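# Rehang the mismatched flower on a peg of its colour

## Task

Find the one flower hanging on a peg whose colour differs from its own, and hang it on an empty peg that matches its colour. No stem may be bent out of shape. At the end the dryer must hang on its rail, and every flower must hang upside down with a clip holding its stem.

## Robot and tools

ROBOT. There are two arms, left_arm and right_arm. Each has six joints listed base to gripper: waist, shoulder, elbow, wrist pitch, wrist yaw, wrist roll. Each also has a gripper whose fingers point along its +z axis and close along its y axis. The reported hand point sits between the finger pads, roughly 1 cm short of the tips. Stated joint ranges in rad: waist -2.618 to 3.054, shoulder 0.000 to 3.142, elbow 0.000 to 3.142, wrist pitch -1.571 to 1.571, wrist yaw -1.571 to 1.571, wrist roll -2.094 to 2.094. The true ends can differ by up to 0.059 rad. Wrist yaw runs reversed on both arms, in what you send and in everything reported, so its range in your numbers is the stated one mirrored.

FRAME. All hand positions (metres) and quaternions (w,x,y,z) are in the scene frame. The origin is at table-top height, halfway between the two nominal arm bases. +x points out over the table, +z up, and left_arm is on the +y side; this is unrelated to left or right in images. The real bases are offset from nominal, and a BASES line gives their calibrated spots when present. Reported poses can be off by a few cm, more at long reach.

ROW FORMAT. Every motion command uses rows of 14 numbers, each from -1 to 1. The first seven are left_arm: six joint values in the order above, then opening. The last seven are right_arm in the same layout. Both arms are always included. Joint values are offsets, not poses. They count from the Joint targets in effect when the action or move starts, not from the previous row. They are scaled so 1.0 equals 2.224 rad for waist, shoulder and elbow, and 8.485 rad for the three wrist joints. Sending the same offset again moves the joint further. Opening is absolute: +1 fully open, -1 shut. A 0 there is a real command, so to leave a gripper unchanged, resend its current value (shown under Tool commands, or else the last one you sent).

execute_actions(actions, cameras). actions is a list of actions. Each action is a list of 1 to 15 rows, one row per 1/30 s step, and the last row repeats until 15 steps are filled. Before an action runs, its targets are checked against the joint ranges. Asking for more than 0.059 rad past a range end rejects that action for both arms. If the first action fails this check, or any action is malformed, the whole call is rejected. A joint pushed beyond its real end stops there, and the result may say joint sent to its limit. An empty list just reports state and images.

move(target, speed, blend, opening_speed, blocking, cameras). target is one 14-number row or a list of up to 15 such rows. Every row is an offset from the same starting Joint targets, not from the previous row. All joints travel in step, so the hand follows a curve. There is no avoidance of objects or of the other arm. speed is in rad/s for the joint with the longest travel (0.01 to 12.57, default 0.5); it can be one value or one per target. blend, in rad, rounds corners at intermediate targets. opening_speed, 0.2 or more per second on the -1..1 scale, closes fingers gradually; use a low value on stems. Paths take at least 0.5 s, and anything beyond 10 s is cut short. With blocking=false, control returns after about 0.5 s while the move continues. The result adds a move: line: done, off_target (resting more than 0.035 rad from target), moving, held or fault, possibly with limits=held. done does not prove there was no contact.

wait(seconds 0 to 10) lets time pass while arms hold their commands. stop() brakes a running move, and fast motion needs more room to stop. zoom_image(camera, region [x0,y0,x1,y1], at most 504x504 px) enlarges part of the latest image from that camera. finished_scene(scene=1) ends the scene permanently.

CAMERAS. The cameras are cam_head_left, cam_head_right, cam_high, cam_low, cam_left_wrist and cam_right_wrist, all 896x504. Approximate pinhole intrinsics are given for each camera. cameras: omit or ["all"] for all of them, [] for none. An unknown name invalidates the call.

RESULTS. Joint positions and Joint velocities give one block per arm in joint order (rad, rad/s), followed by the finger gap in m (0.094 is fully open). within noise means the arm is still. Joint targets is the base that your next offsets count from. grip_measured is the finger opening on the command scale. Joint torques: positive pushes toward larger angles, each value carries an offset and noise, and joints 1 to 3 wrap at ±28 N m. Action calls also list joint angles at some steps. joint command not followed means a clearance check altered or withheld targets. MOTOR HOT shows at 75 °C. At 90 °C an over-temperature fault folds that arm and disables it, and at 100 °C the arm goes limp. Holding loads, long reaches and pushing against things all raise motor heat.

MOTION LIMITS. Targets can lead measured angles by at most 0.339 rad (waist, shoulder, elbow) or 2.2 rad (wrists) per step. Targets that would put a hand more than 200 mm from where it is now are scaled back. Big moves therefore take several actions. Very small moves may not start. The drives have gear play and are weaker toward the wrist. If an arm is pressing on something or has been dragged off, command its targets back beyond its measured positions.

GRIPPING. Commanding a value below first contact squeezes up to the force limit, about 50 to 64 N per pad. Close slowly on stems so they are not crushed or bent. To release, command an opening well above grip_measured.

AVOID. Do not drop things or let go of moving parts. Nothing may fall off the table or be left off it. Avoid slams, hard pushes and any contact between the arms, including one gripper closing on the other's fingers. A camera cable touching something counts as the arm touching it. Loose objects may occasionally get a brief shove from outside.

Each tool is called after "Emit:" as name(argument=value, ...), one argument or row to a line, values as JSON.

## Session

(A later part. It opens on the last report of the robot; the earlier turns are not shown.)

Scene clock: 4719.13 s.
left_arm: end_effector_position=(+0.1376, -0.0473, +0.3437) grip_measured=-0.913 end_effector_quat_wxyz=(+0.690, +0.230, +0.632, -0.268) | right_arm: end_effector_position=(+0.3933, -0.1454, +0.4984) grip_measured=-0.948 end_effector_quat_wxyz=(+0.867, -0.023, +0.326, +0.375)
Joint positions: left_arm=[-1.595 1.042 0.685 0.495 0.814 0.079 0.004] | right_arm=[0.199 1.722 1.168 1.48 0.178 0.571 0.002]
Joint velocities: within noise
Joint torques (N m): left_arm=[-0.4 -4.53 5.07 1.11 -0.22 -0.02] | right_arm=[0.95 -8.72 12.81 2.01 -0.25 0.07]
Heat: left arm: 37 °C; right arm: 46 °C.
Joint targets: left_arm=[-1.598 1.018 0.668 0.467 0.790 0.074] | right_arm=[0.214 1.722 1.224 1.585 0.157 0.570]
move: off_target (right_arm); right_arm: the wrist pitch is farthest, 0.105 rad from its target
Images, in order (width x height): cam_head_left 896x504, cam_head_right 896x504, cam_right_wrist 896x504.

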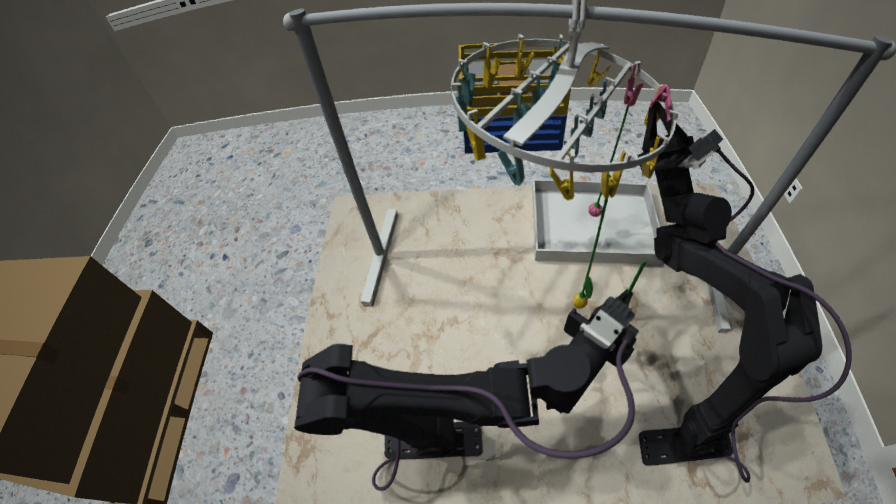

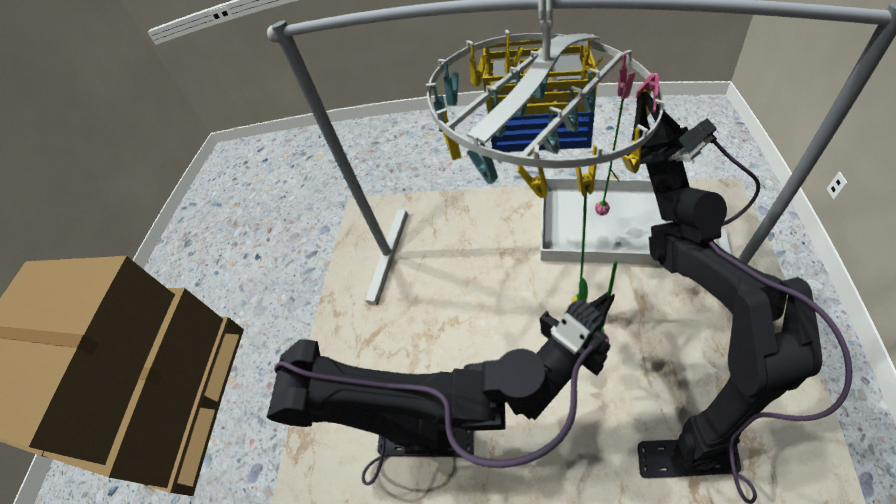

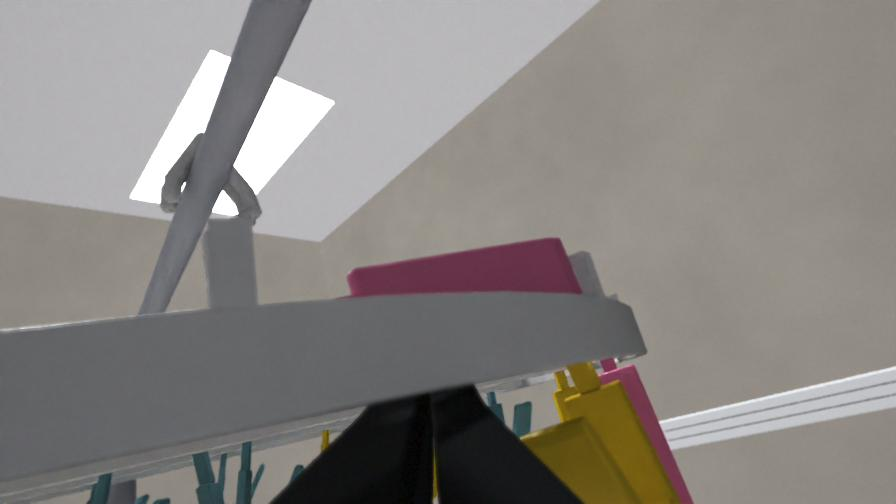

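Emit:
zoom_image(
  camera="cam_right_wrist",
  region=[460, 210, 680, 410],
)

Scaled by 2.291 from the camera's 896x504 image, which has a finer 1280x720 frame.

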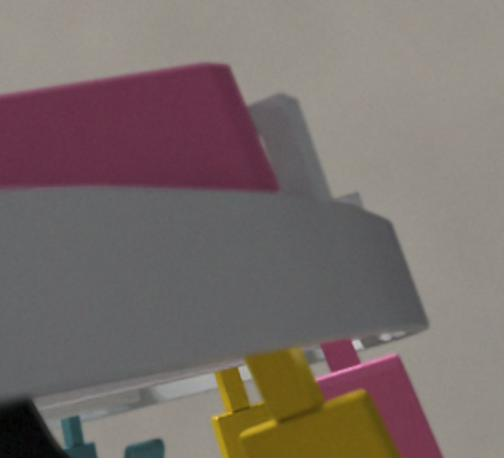

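Emit:
move(
  target=[
    [0,0,0,0,0,0,-0.96,0,0,-0.0459,0,0,0,-0.95],
    [0,0,0,0,0,0,-0.96,0.0225,0,-0.0459,0,0,0,-0.95],
  ],
  speed=[0.15,0.06],
  cameras=["cam_right_wrist","cam_head_right","cam_head_left"],
)

Emit:
zoom_image(
  camera="cam_head_right",
  region=[580, 50, 720, 160],
)

Emit:
zoom_image(
  camera="cam_head_left",
  region=[600, 50, 740, 160],
)

Scene clock: 4839.93 s.
left_arm: end_effector_position=(+0.1376, -0.0473, +0.3437) grip_measured=-0.913 end_effector_quat_wxyz=(+0.690, +0.230, +0.632, -0.268) | right_arm: end_effector_position=(+0.3899, -0.1182, +0.4858) grip_measured=-0.948 end_effector_quat_wxyz=(+0.850, -0.029, +0.340, +0.401)
Joint positions: left_arm=[-1.595 1.042 0.685 0.495 0.814 0.079 0.004] | right_arm=[0.261 1.725 1.139 1.48 0.177 0.571 0.002]
Joint velocities: within noise
Joint torques (N m): left_arm=[-0.47 -4.41 4.86 1.1 -0.22 0.01] | right_arm=[0.66 -9.01 5.87 2.06 -0.24 0.07]
Heat: left arm: 36 °C; right arm: 44 °C.
Joint targets: left_arm=[-1.598 1.018 0.668 0.467 0.790 0.074] | right_arm=[0.264 1.722 1.122 1.585 0.157 0.570]
move: off_target (right_arm); right_arm: the wrist pitch is farthest, 0.105 rad from its target
Images, in order (width x height): cam_head_left 896x504, cam_head_right 896x504, cam_right_wrist 896x504.

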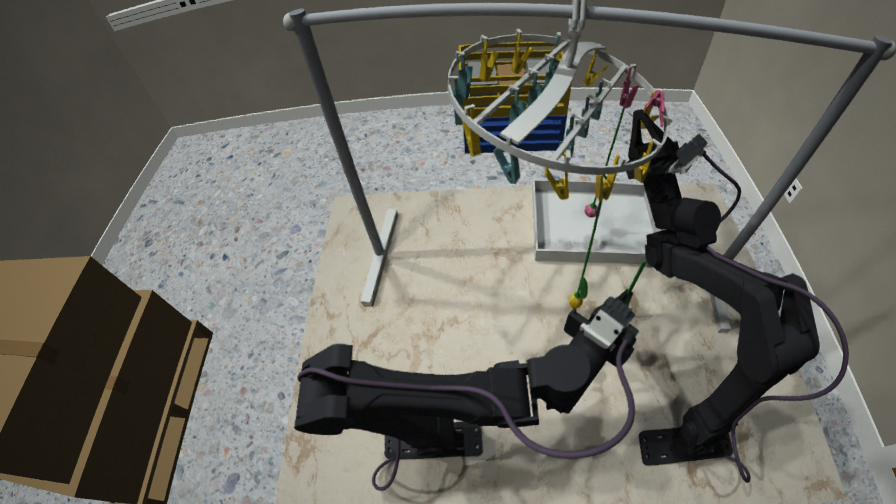

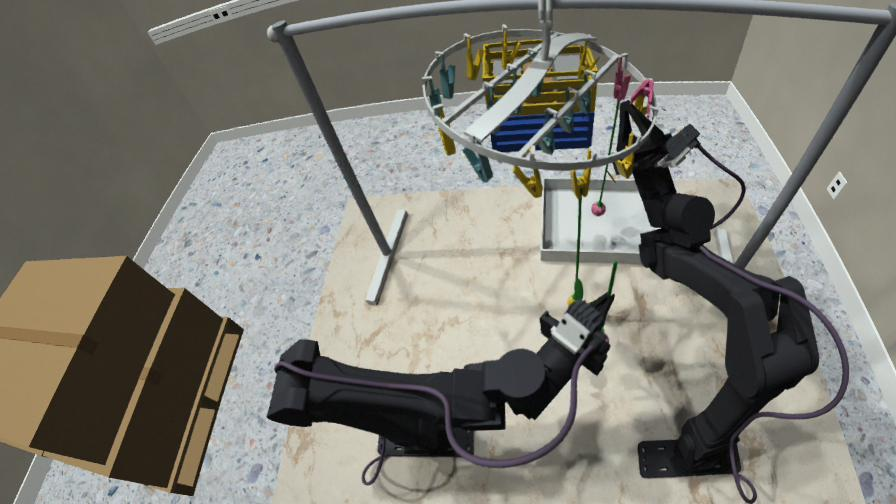

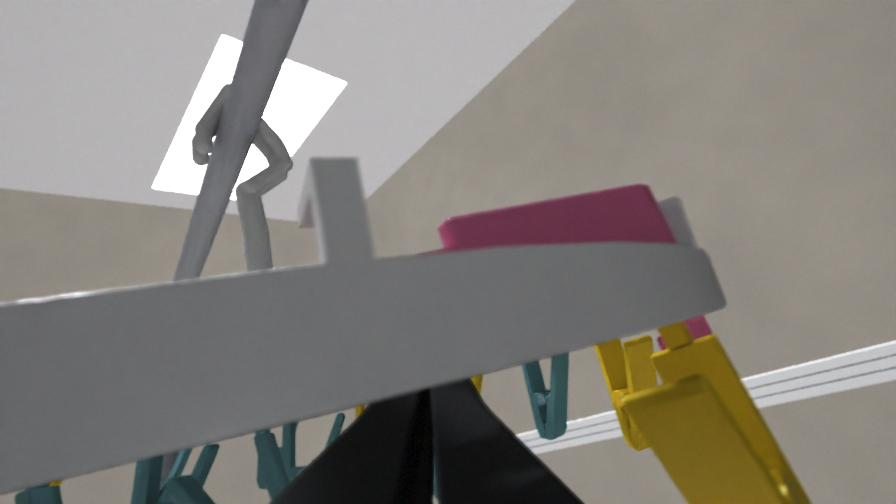

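Scaled by 3.600 from the camera's 896x504 image, which has a finer 1280x720 frame.

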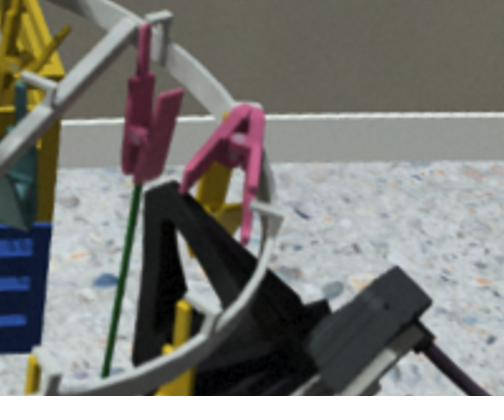

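Scaled by 3.600 from the camera's 896x504 image, which has a finer 1280x720 frame.

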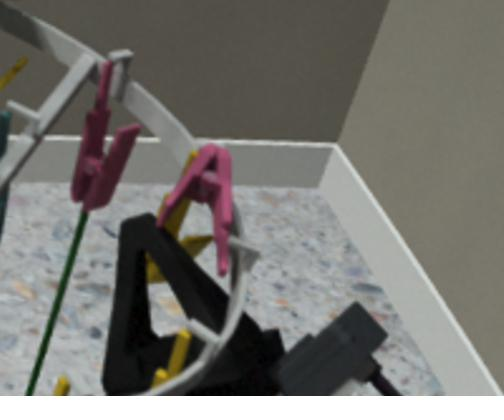

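Emit:
move(
  target=[
    [0,0,0,0,0,0,-0.96,0,0,-0.0971,0,0,0,-0.95],
    [0,0,0,0,0,0,-0.96,-0.1817,0,-0.0971,0,0,0,-0.95],
    [0,0,0,0,0,0,-0.96,-0.2334,-0.0701,0.1475,-0.1296,0.0664,-0.0377,-0.95],
    [0,0,0,0,0,0,-0.96,-0.2406,0.1655,0.6808,-0.2494,0.1378,-0.0748,-0.95],
  ],
  speed=[0.3,0.5,0.8,0.6],
  blend=[0,0.1,0.15,0],
  cameras=["cam_right_wrist","cam_head_right"],
)

Emit:
zoom_image(
  camera="cam_right_wrist",
  region=[150, 200, 450, 420],
)

Scene clock: 5051.67 s.
left_arm: end_effector_position=(+0.1376, -0.0473, +0.3437) grip_measured=-0.913 end_effector_quat_wxyz=(+0.690, +0.230, +0.632, -0.268) | right_arm: end_effector_position=(+0.4427, -0.2141, +0.5202) grip_measured=-0.948 end_effector_quat_wxyz=(+0.626, -0.369, +0.602, +0.332)
Joint positions: left_arm=[-1.595 1.042 0.685 0.495 0.814 0.079 0.004] | right_arm=[-0.256 2.087 2.587 -0.485 1.307 -0.047 0.002]
Joint velocities: within noise
Joint torques (N m): left_arm=[-0.43 -4.49 5.07 1.1 -0.22 -0.02] | right_arm=[-0.8 -11.06 10.95 1.04 0.1 -0.13]
Heat: left arm: 33 °C; right arm: 38 °C.
Joint targets: left_arm=[-1.598 1.018 0.668 0.467 0.790 0.074] | right_arm=[-0.271 2.090 2.637 -0.531 1.327 -0.065]
move: off_target (right_arm); right_arm: the elbow is farthest, 0.049 rad from its target
Images, in order (width x height): cam_head_right 896x504, cam_right_wrist 896x504.

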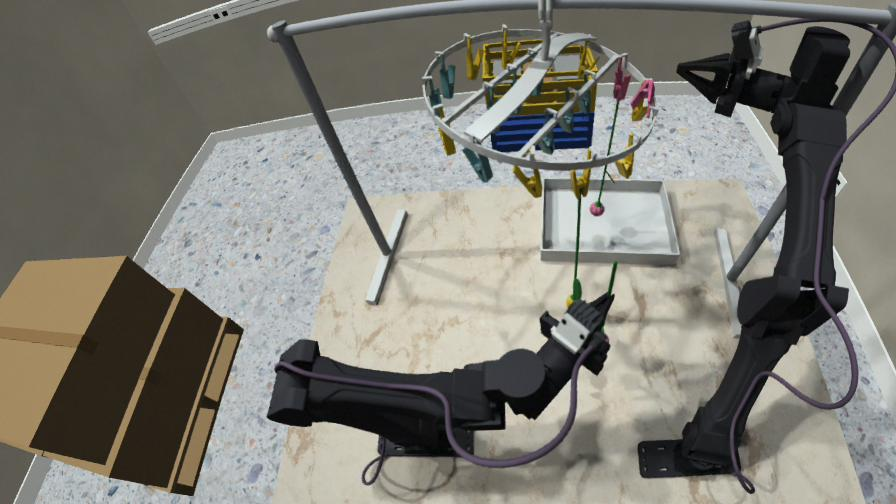

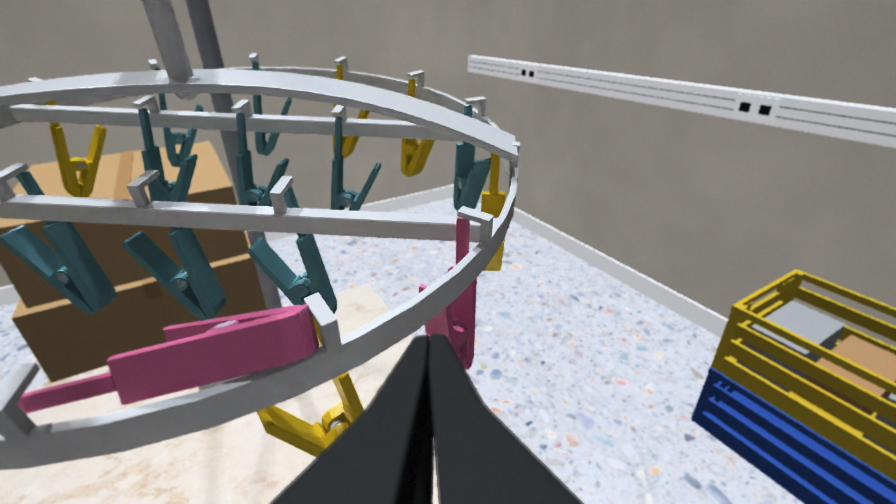

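Scaled by 1.680 from the camera's 896x504 image, which has a finer 1280x720 frame.

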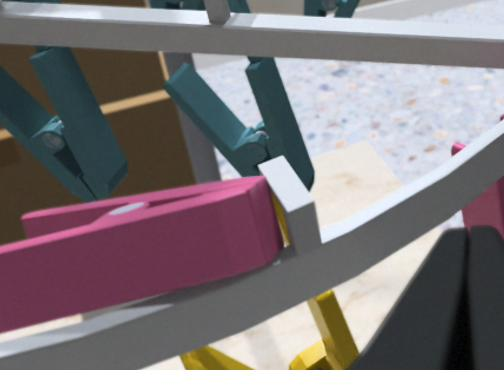

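Emit:
zoom_image(
  camera="cam_right_wrist",
  region=[270, 280, 370, 400],
)

Scaled by 4.200 from the camera's 896x504 image, which has a finer 1280x720 frame.

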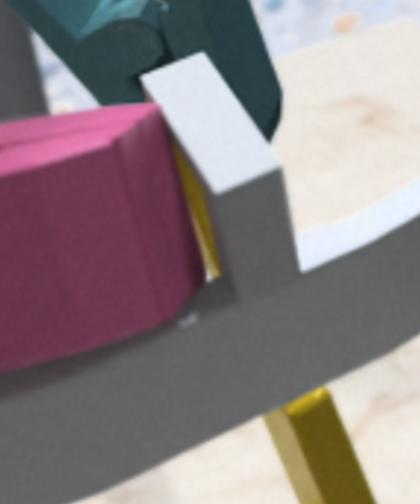

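Emit:
zoom_image(
  camera="cam_head_right",
  region=[610, 30, 790, 140],
)

Emit:
zoom_image(
  camera="cam_left_wrist",
  region=[350, 0, 700, 330],
)

Scaled by 2.800 from the camera's 896x504 image, which has a finer 1280x720 frame.

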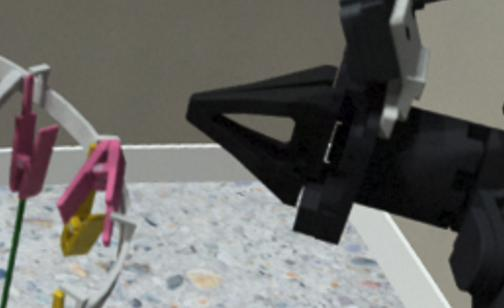

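This scene's latest camera images include none from cam_left_wrist. They are from: cam_head_right, cam_right_wrist. cam_left_wrist's image comes with the result of a call that names it in "cameras".

Emit:
execute_actions(
  actions=[],
  cameras=["cam_right_wrist", "cam_head_right"],
)

Scene clock: 5373.20 s.
left_arm: end_effector_position=(+0.1376, -0.0473, +0.3437) grip_measured=-0.913 end_effector_quat_wxyz=(+0.690, +0.230, +0.632, -0.268) | right_arm: end_effector_position=(+0.4425, -0.2139, +0.5201) grip_measured=-0.948 end_effector_quat_wxyz=(+0.626, -0.369, +0.601, +0.333)
Joint positions: left_arm=[-1.595 1.042 0.685 0.495 0.814 0.079 0.004] | right_arm=[-0.256 2.087 2.587 -0.485 1.309 -0.047 0.002]
Joint velocities: within noise
Joint torques (N m): left_arm=[-0.57 -4.52 4.92 1.11 -0.21 -0.04] | right_arm=[-0.8 -11.06 10.95 1.07 0.11 -0.12]
Heat: left arm: 31 °C; right arm: 43 °C.
Joint targets: left_arm=[-1.598 1.018 0.668 0.467 0.790 0.074] | right_arm=[-0.271 2.090 2.637 -0.531 1.327 -0.065]
Tool commands: left_gripper/opening=-0.96 right_gripper/opening=-0.95
Images, in order (width x height): cam_head_right 896x504, cam_right_wrist 896x504.

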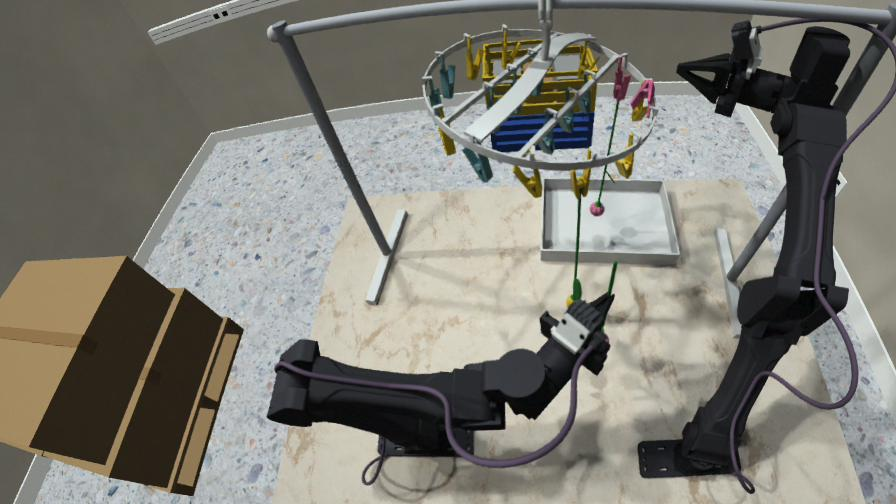

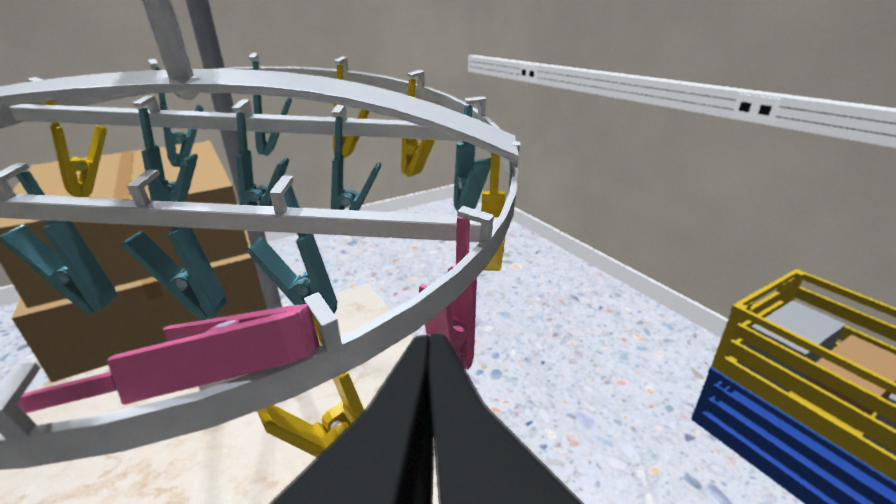

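Emit:
zoom_image(
  camera="cam_right_wrist",
  region=[0, 260, 400, 485],
)

Scaled by 1.260 from the camera's 896x504 image, which has a finer 1280x720 frame.

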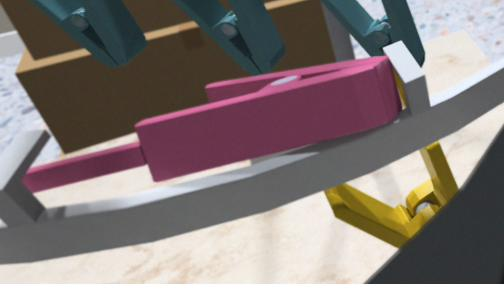

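Emit:
move(
  target=[
    [0,0,0,0,0,0,-0.96,0.0364,-0.1034,-0.0841,-0.0600,-0.0407,-0.0315,-0.95],
    [0,0,0,0,0,0,-0.96,0.0409,-0.1106,-0.0917,-0.0358,-0.0407,-0.0315,-0.95],
  ],
  speed=0.4,
  cameras=["cam_right_wrist", "cam_head_right"],
)

Scene clock: 5599.07 s.
left_arm: end_effector_position=(+0.1376, -0.0473, +0.3437) grip_measured=-0.913 end_effector_quat_wxyz=(+0.690, +0.230, +0.632, -0.268) | right_arm: end_effector_position=(+0.4159, -0.2010, +0.4950) grip_measured=-0.948 end_effector_quat_wxyz=(+0.590, -0.313, +0.704, +0.244)
Joint positions: left_arm=[-1.595 1.042 0.685 0.495 0.814 0.079 0.004] | right_arm=[-0.189 1.883 2.447 -0.906 0.985 -0.314 0.002]
Joint velocities: within noise
Joint torques (N m): left_arm=[-0.64 -4.46 4.64 1.07 -0.25 0.02] | right_arm=[0.75 -12.86 4.81 2.3 0.05 -0.12]
Heat: left arm: 29 °C; right arm: 45 °C.
Joint targets: left_arm=[-1.598 1.018 0.668 0.467 0.790 0.074] | right_arm=[-0.180 1.844 2.433 -0.834 0.981 -0.332]
move: off_target (right_arm); right_arm: the wrist pitch is farthest, 0.072 rad from its target
Images, in order (width x height): cam_head_right 896x504, cam_right_wrist 896x504.

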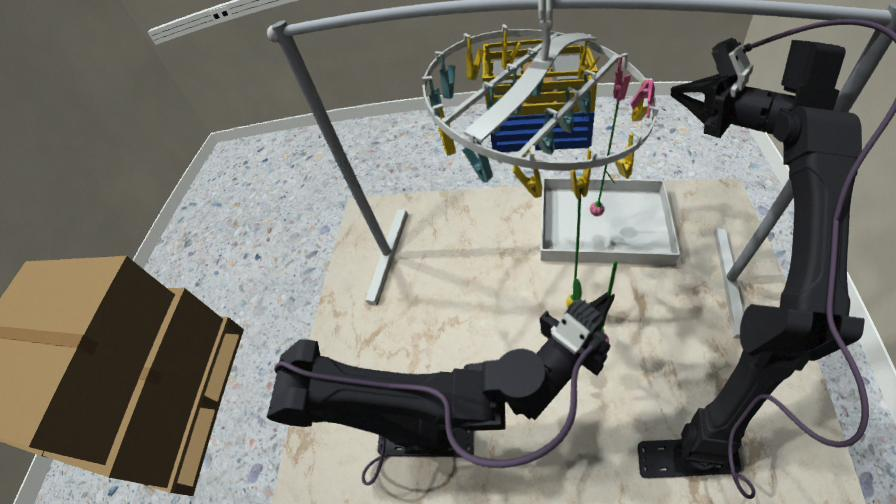

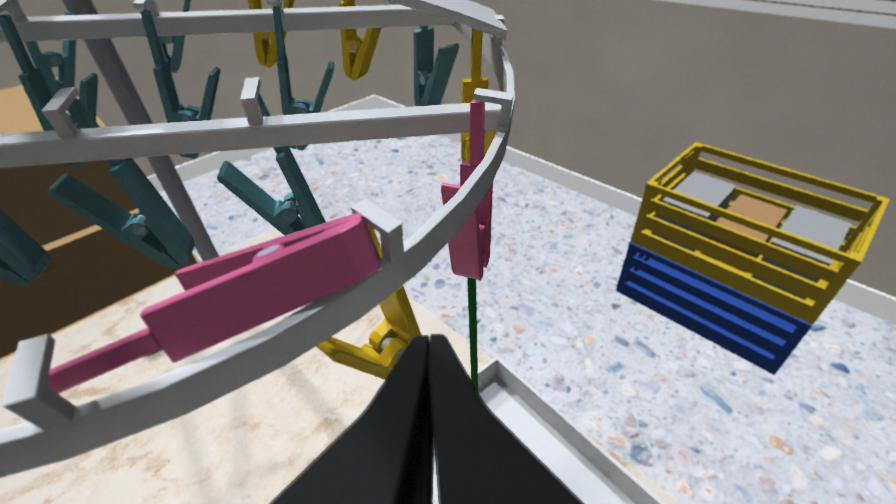

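Emit:
move(
  target=[0,0,0,0,0,0,-0.96,0.0018,-0.0040,0.0018,0.0013,0,0,-0.95],
  speed=0.3,
  cameras=["cam_right_wrist"],
)

Emit:
zoom_image(
  camera="cam_right_wrist",
  region=[250, 170, 550, 440],
)

Scene clock: 5614.03 s.
left_arm: end_effector_position=(+0.1376, -0.0473, +0.3437) grip_measured=-0.913 end_effector_quat_wxyz=(+0.690, +0.230, +0.632, -0.268) | right_arm: end_effector_position=(+0.4125, -0.2003, +0.5014) grip_measured=-0.948 end_effector_quat_wxyz=(+0.597, -0.317, +0.697, +0.238)
Joint positions: left_arm=[-1.595 1.042 0.685 0.495 0.814 0.079 0.004] | right_arm=[-0.189 1.872 2.447 -0.894 0.985 -0.316 0.002]
Joint velocities: within noise
Joint torques (N m): left_arm=[-0.51 -4.67 4.82 1.08 -0.22 0.06] | right_arm=[0.75 -12.64 5.09 2.31 0.05 -0.12]
Heat: left arm: 29 °C; right arm: 46 °C.
Joint targets: left_arm=[-1.598 1.018 0.668 0.467 0.790 0.074] | right_arm=[-0.176 1.836 2.437 -0.823 0.981 -0.332]
move: off_target (right_arm); right_arm: the wrist pitch is farthest, 0.071 rad from its target
Images, in order (width x height): cam_right_wrist 896x504.

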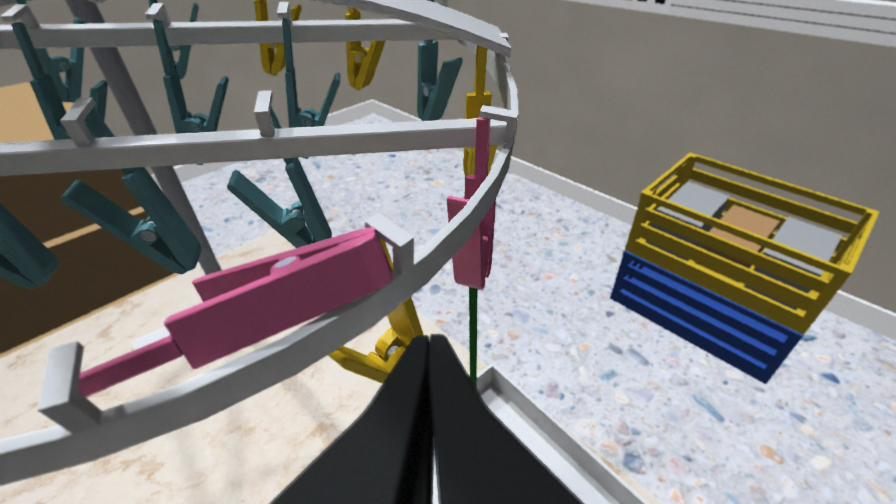

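Scaled by 1.680 from the camera's 896x504 image, which has a finer 1280x720 frame.

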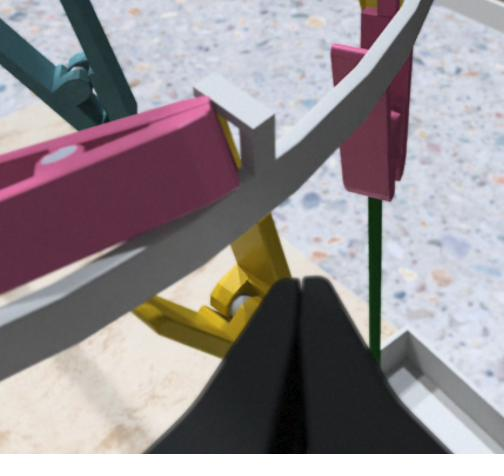

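Emit:
move(
  target=[0,0,0,0,0,0,-0.96,0.0306,-0.0144,-0.0247,0.0060,-0.0077,0.0039,-0.95],
  speed=0.2,
  cameras=["cam_right_wrist"],
)

Emit:
zoom_image(
  camera="cam_right_wrist",
  region=[200, 170, 600, 440],
)

Scene clock: 5625.27 s.
left_arm: end_effector_position=(+0.1376, -0.0473, +0.3437) grip_measured=-0.913 end_effector_quat_wxyz=(+0.690, +0.230, +0.632, -0.268) | right_arm: end_effector_position=(+0.4117, -0.1718, +0.5019) grip_measured=-0.948 end_effector_quat_wxyz=(+0.598, -0.329, +0.692, +0.236)
Joint positions: left_arm=[-1.595 1.042 0.685 0.495 0.814 0.079 0.004] | right_arm=[-0.109 1.841 2.397 -0.847 0.921 -0.302 0.002]
Joint velocities: within noise
Joint torques (N m): left_arm=[-0.54 -4.55 4.86 1.09 -0.23 0] | right_arm=[0.36 -12.57 4.86 2.38 0.01 0.09]
Heat: left arm: 29 °C; right arm: 44 °C.
Joint targets: left_arm=[-1.598 1.018 0.668 0.467 0.790 0.074] | right_arm=[-0.108 1.804 2.382 -0.773 0.916 -0.299]
move: off_target (right_arm); right_arm: the wrist pitch is farthest, 0.075 rad from its target
Images, in order (width x height): cam_right_wrist 896x504.

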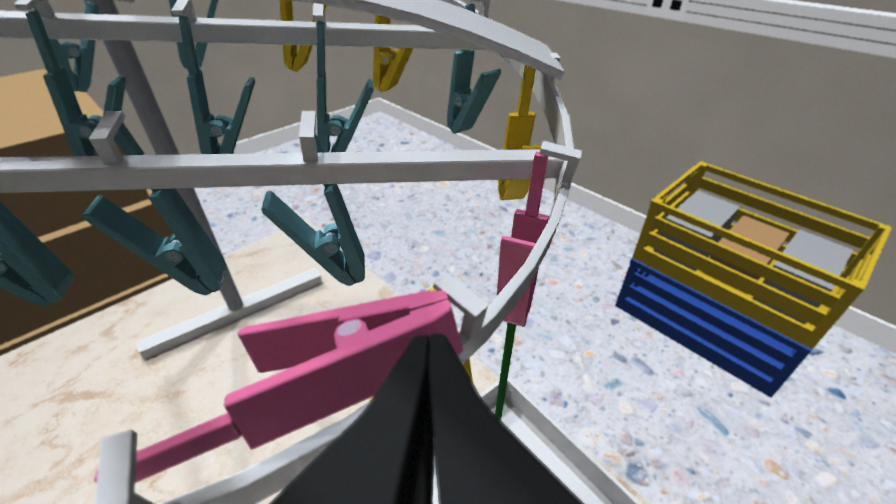

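Scaled by 1.260 from the camera's 896x504 image, which has a finer 1280x720 frame.

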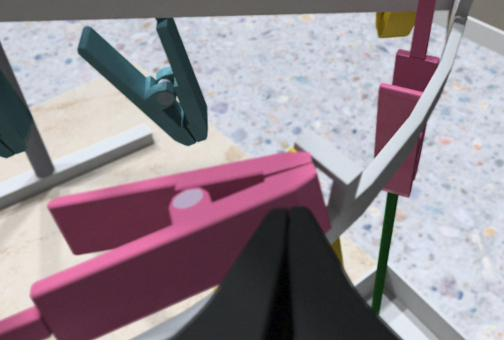

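Emit:
move(
  target=[0,0,0,0,0,0,-0.96,0.0146,-0.0054,-0.0090,0.0024,-0.0038,0.0016,-0.95],
  speed=0.2,
  cameras=["cam_right_wrist"],
)

Emit:
zoom_image(
  camera="cam_right_wrist",
  region=[200, 220, 600, 490],
)

Scene clock: 5632.80 s.
left_arm: end_effector_position=(+0.1376, -0.0473, +0.3437) grip_measured=-0.913 end_effector_quat_wxyz=(+0.690, +0.230, +0.632, -0.268) | right_arm: end_effector_position=(+0.4120, -0.1612, +0.5016) grip_measured=-0.948 end_effector_quat_wxyz=(+0.598, -0.329, +0.692, +0.235)
Joint positions: left_arm=[-1.595 1.042 0.685 0.495 0.814 0.079 0.004] | right_arm=[-0.077 1.831 2.377 -0.827 0.889 -0.288 0.002]
Joint velocities: within noise
Joint torques (N m): left_arm=[-0.39 -4.41 4.9 1.09 -0.21 0.04] | right_arm=[0.61 -12.6 4.9 2.41 0.02 0.09]
Heat: left arm: 29 °C; right arm: 46 °C.
Joint targets: left_arm=[-1.598 1.018 0.668 0.467 0.790 0.074] | right_arm=[-0.075 1.792 2.362 -0.752 0.884 -0.286]
move: off_target (right_arm); right_arm: the wrist pitch is farthest, 0.074 rad from its target
Images, in order (width x height): cam_right_wrist 896x504.

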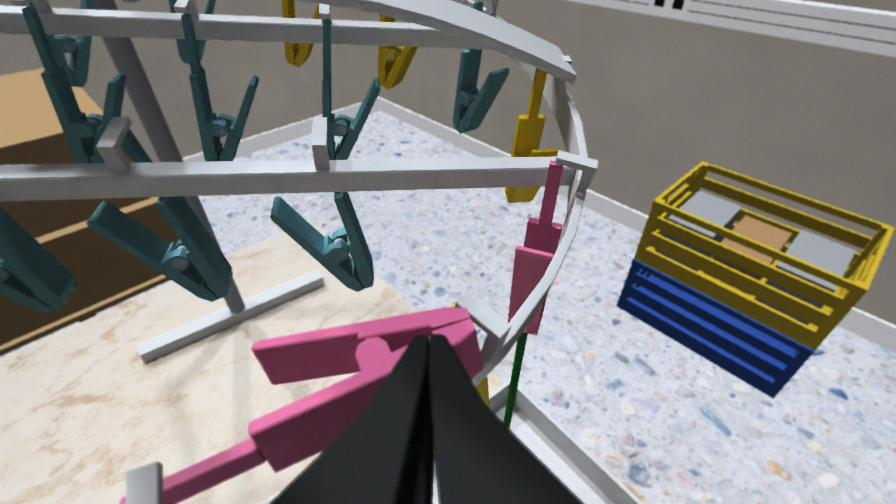

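Scaled by 1.260 from the camera's 896x504 image, which has a finer 1280x720 frame.

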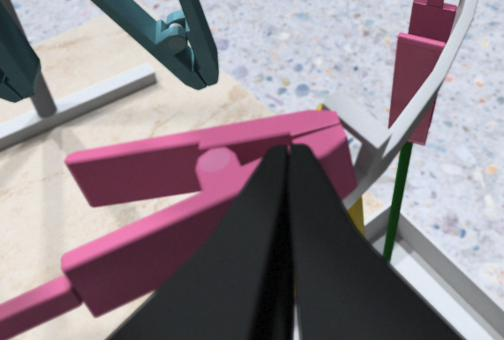

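Emit:
move(
  target=[0,0,0,0,0,0,-0.96,0.0108,-0.0036,-0.0068,0.0017,-0.0028,0.0013,-0.95],
  speed=0.2,
  cameras=["cam_right_wrist"],
)

Emit:
zoom_image(
  camera="cam_right_wrist",
  region=[200, 220, 600, 490],
)

Scene clock: 5639.27 s.
left_arm: end_effector_position=(+0.1376, -0.0473, +0.3437) grip_measured=-0.913 end_effector_quat_wxyz=(+0.690, +0.230, +0.632, -0.268) | right_arm: end_effector_position=(+0.4135, -0.1586, +0.5010) grip_measured=-0.948 end_effector_quat_wxyz=(+0.599, -0.324, +0.695, +0.232)
Joint positions: left_arm=[-1.595 1.042 0.685 0.495 0.814 0.079 0.004] | right_arm=[-0.064 1.823 2.361 -0.813 0.864 -0.277 0.002]
Joint velocities: within noise
Joint torques (N m): left_arm=[-0.54 -4.56 4.89 1.09 -0.24 0.02] | right_arm=[0.79 -12.56 4.96 2.42 0.02 0.11]
Heat: left arm: 29 °C; right arm: 47 °C.
Joint targets: left_arm=[-1.598 1.018 0.668 0.467 0.790 0.074] | right_arm=[-0.051 1.783 2.347 -0.738 0.860 -0.275]
move: off_target (right_arm); right_arm: the wrist pitch is farthest, 0.075 rad from its target
Images, in order (width x height): cam_right_wrist 896x504.

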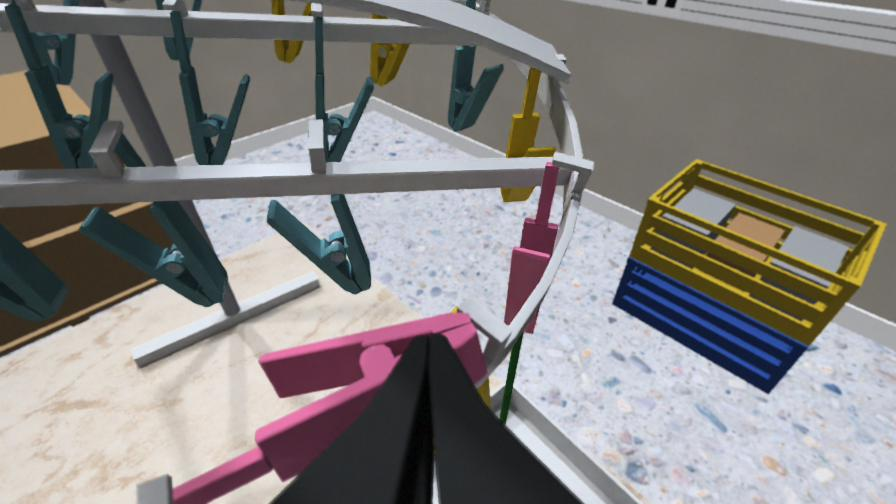

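Scaled by 1.260 from the camera's 896x504 image, which has a finer 1280x720 frame.

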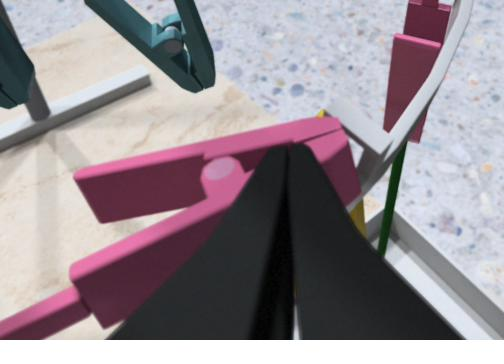

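Emit:
move(
  target=[0,0,0,0,0,0,-0.96,0.0198,-0.0036,-0.0068,0.0017,-0.0028,0.0013,-0.95],
  speed=0.2,
  cameras=["cam_right_wrist"],
)

Emit:
zoom_image(
  camera="cam_right_wrist",
  region=[200, 220, 600, 490],
)

Scene clock: 5645.37 s.
left_arm: end_effector_position=(+0.1376, -0.0473, +0.3437) grip_measured=-0.913 end_effector_quat_wxyz=(+0.690, +0.230, +0.632, -0.268) | right_arm: end_effector_position=(+0.4089, -0.1358, +0.5018) grip_measured=-0.948 end_effector_quat_wxyz=(+0.596, -0.335, +0.689, +0.242)
Joint positions: left_arm=[-1.595 1.042 0.685 0.495 0.814 0.079 0.004] | right_arm=[-0.008 1.814 2.348 -0.798 0.841 -0.265 0.002]
Joint velocities: within noise
Joint torques (N m): left_arm=[-0.58 -4.48 4.85 1.1 -0.22 0] | right_arm=[0.59 -12.41 4.94 2.45 0.03 0.1]
Heat: left arm: 29 °C; right arm: 46 °C.
Joint targets: left_arm=[-1.598 1.018 0.668 0.467 0.790 0.074] | right_arm=[-0.007 1.775 2.331 -0.723 0.836 -0.264]
move: off_target (right_arm); right_arm: the wrist pitch is farthest, 0.074 rad from its target
Images, in order (width x height): cam_right_wrist 896x504.

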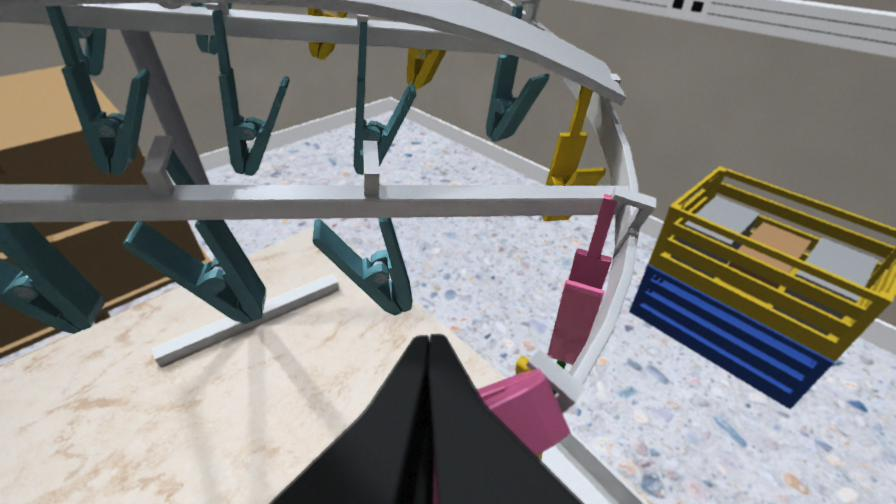

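Scaled by 1.260 from the camera's 896x504 image, which has a finer 1280x720 frame.

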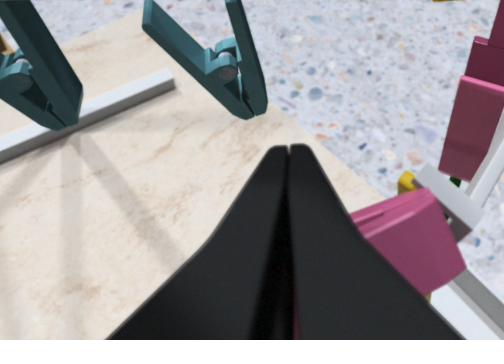

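Emit:
execute_actions(
  actions=[],
  cameras=["cam_head_right", "cam_high", "cam_head_left"],
)

Emit:
zoom_image(
  camera="cam_head_right",
  region=[590, 40, 740, 140],
)

Scene clock: 5655.17 s.
left_arm: end_effector_position=(+0.1376, -0.0473, +0.3437) grip_measured=-0.913 end_effector_quat_wxyz=(+0.690, +0.230, +0.632, -0.268) | right_arm: end_effector_position=(+0.4103, -0.1400, +0.5016) grip_measured=-0.948 end_effector_quat_wxyz=(+0.597, -0.331, +0.691, +0.239)
Joint positions: left_arm=[-1.595 1.042 0.685 0.495 0.814 0.079 0.004] | right_arm=[-0.017 1.814 2.346 -0.796 0.841 -0.265 0.002]
Joint velocities: within noise
Joint torques (N m): left_arm=[-0.49 -4.62 4.89 1.05 -0.23 0.04] | right_arm=[0.54 -12.41 4.96 2.42 0 0.1]
Heat: left arm: 29 °C; right arm: 48 °C.
Joint targets: left_arm=[-1.598 1.018 0.668 0.467 0.790 0.074] | right_arm=[-0.007 1.775 2.331 -0.723 0.836 -0.264]
Tool commands: left_gripper/opening=-0.96 right_gripper/opening=-0.95
Images, in order (width x height): cam_head_left 896x504, cam_head_right 896x504, cam_high 896x504.

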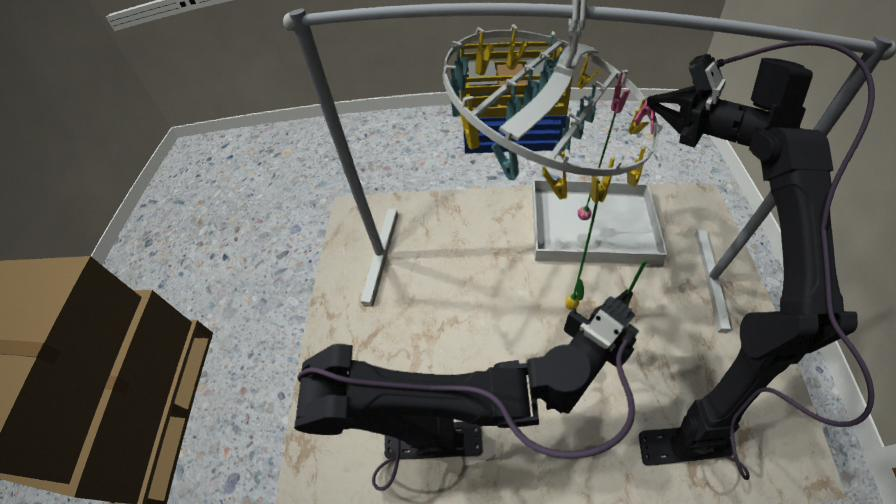

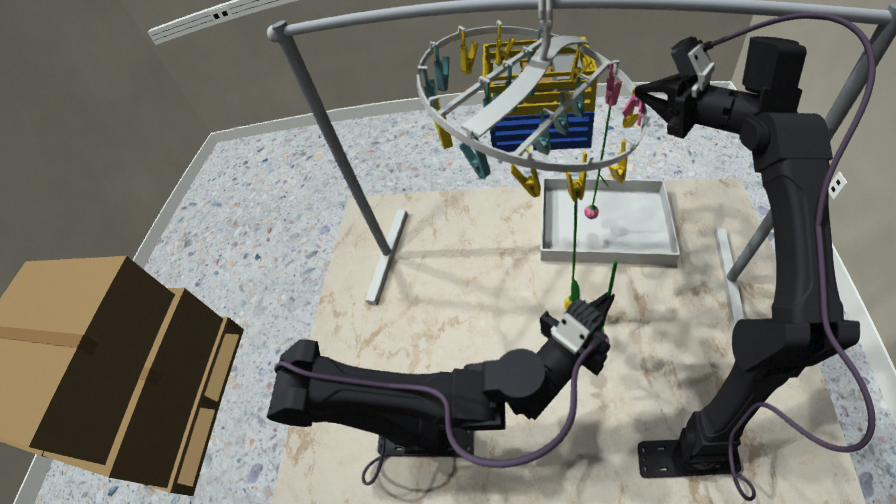

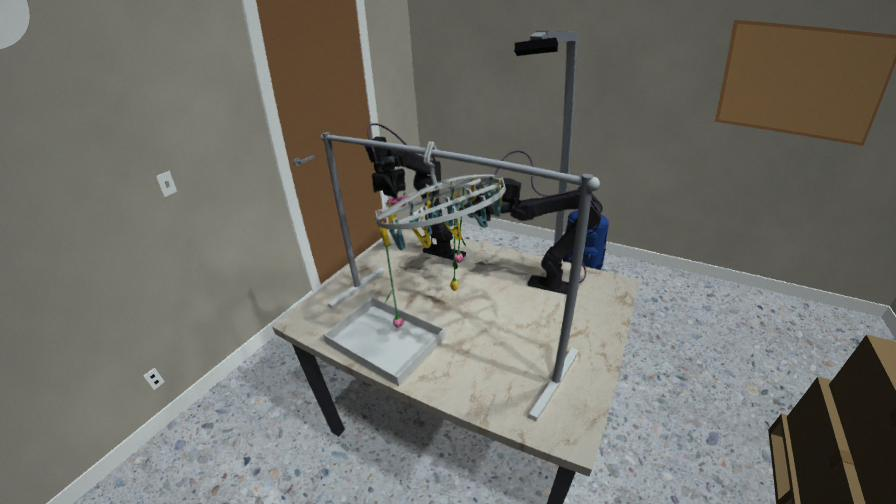

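Scaled by 3.360 from the camera's 896x504 image, which has a finer 1280x720 frame.

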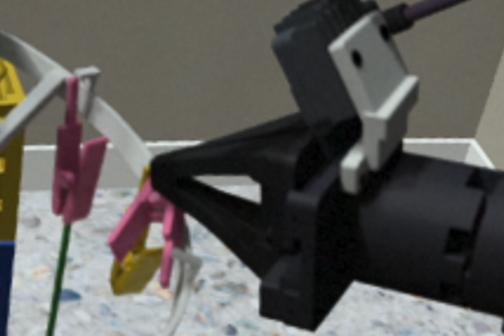

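Emit:
execute_actions(
  actions=[
    [[0,0,0,0,0,0,-0.96,0,-0.0048,-0.0120,0.0018,0,0,-0.95],[0,0,0,0,0,0,-0.96,0,-0.0096,-0.0240,0.0037,0,0,-0.95],[0,0,0,0,0,0,-0.96,0,-0.0144,-0.0360,0.0055,0,0,-0.95]],
  ],
  cameras=["cam_right_wrist", "cam_head_right"],
)

Emit:
zoom_image(
  camera="cam_right_wrist",
  region=[200, 220, 600, 490],
)

Scene clock: 5688.50 s.
left_arm: end_effector_position=(+0.1376, -0.0473, +0.3437) grip_measured=-0.913 end_effector_quat_wxyz=(+0.690, +0.230, +0.632, -0.268) | right_arm: end_effector_position=(+0.4099, -0.1408, +0.4950) grip_measured=-0.948 end_effector_quat_wxyz=(+0.597, -0.331, +0.691, +0.238)
Joint positions: left_arm=[-1.595 1.042 0.685 0.495 0.814 0.079 0.004] | right_arm=[-0.018 1.78 2.266 -0.75 0.84 -0.265 0.002]
Joint velocities: within noise
Joint torques (N m): left_arm=[-0.43 -4.49 4.66 1.07 -0.24 0] | right_arm=[0.53 -12.25 5.18 2.42 0 0.1]
Heat: left arm: 29 °C; right arm: 50 °C.
Joint targets: left_arm=[-1.598 1.018 0.668 0.467 0.790 0.074] | right_arm=[-0.007 1.743 2.251 -0.677 0.836 -0.264]
Step readings (joint positions of left_arm | right_arm):
0: [-1.595 1.042 0.685 0.495 0.814 0.079] | [-0.018 1.814 2.346 -0.796 0.841 -0.265]
1: [-1.595 1.042 0.685 0.495 0.814 0.079] | [-0.018 1.812 2.341 -0.793 0.841 -0.265]
2: [-1.595 1.042 0.685 0.495 0.814 0.079] | [-0.018 1.805 2.328 -0.784 0.841 -0.265]
4: [-1.595 1.042 0.685 0.495 0.814 0.079] | [-0.018 1.788 2.289 -0.770 0.840 -0.265]
8: [-1.595 1.042 0.685 0.495 0.814 0.079] | [-0.018 1.782 2.268 -0.762 0.840 -0.265]
15: [-1.595 1.042 0.685 0.495 0.814 0.079] | [-0.018 1.780 2.266 -0.753 0.840 -0.265]
Images, in order (width x height): cam_head_right 896x504, cam_right_wrist 896x504.

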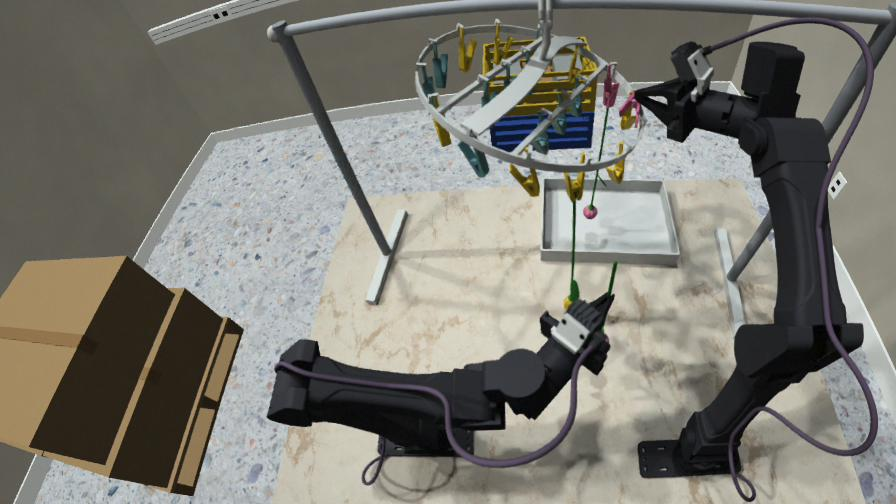

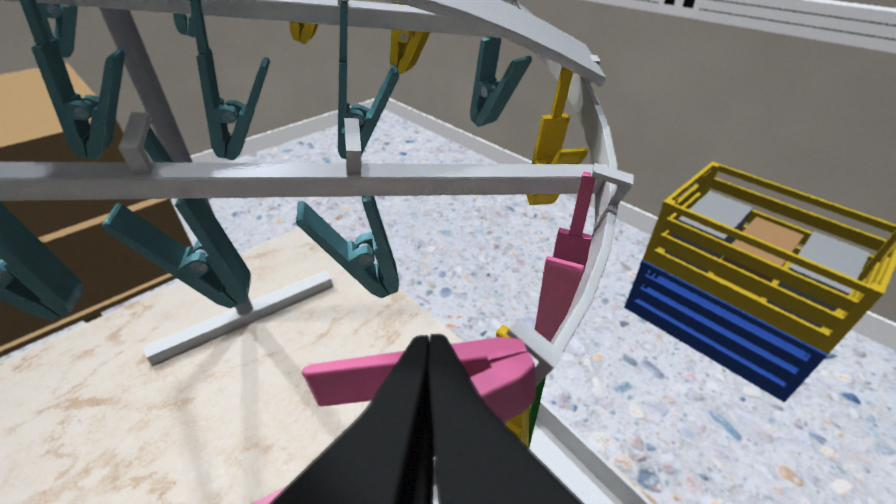

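Scaled by 1.260 from the camera's 896x504 image, which has a finer 1280x720 frame.

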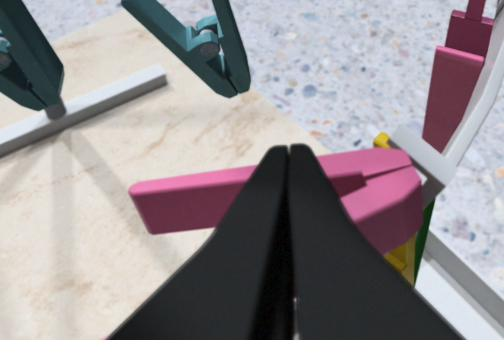

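Emit:
zoom_image(
  camera="cam_right_wrist",
  region=[430, 280, 610, 400],
)

Scaled by 2.800 from the camera's 896x504 image, which has a finer 1280x720 frame.

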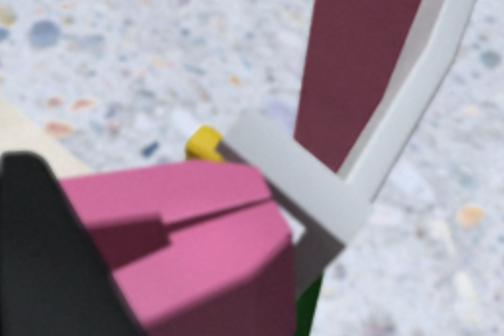

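Emit:
zoom_image(
  camera="cam_right_wrist",
  region=[490, 310, 570, 380],
)

Scaled by 6.300 from the camera's 896x504 image, which has a finer 1280x720 frame.

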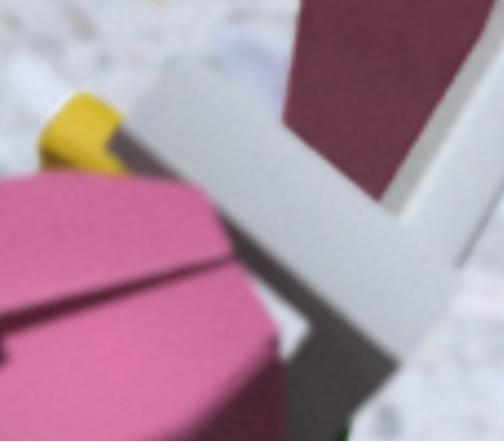

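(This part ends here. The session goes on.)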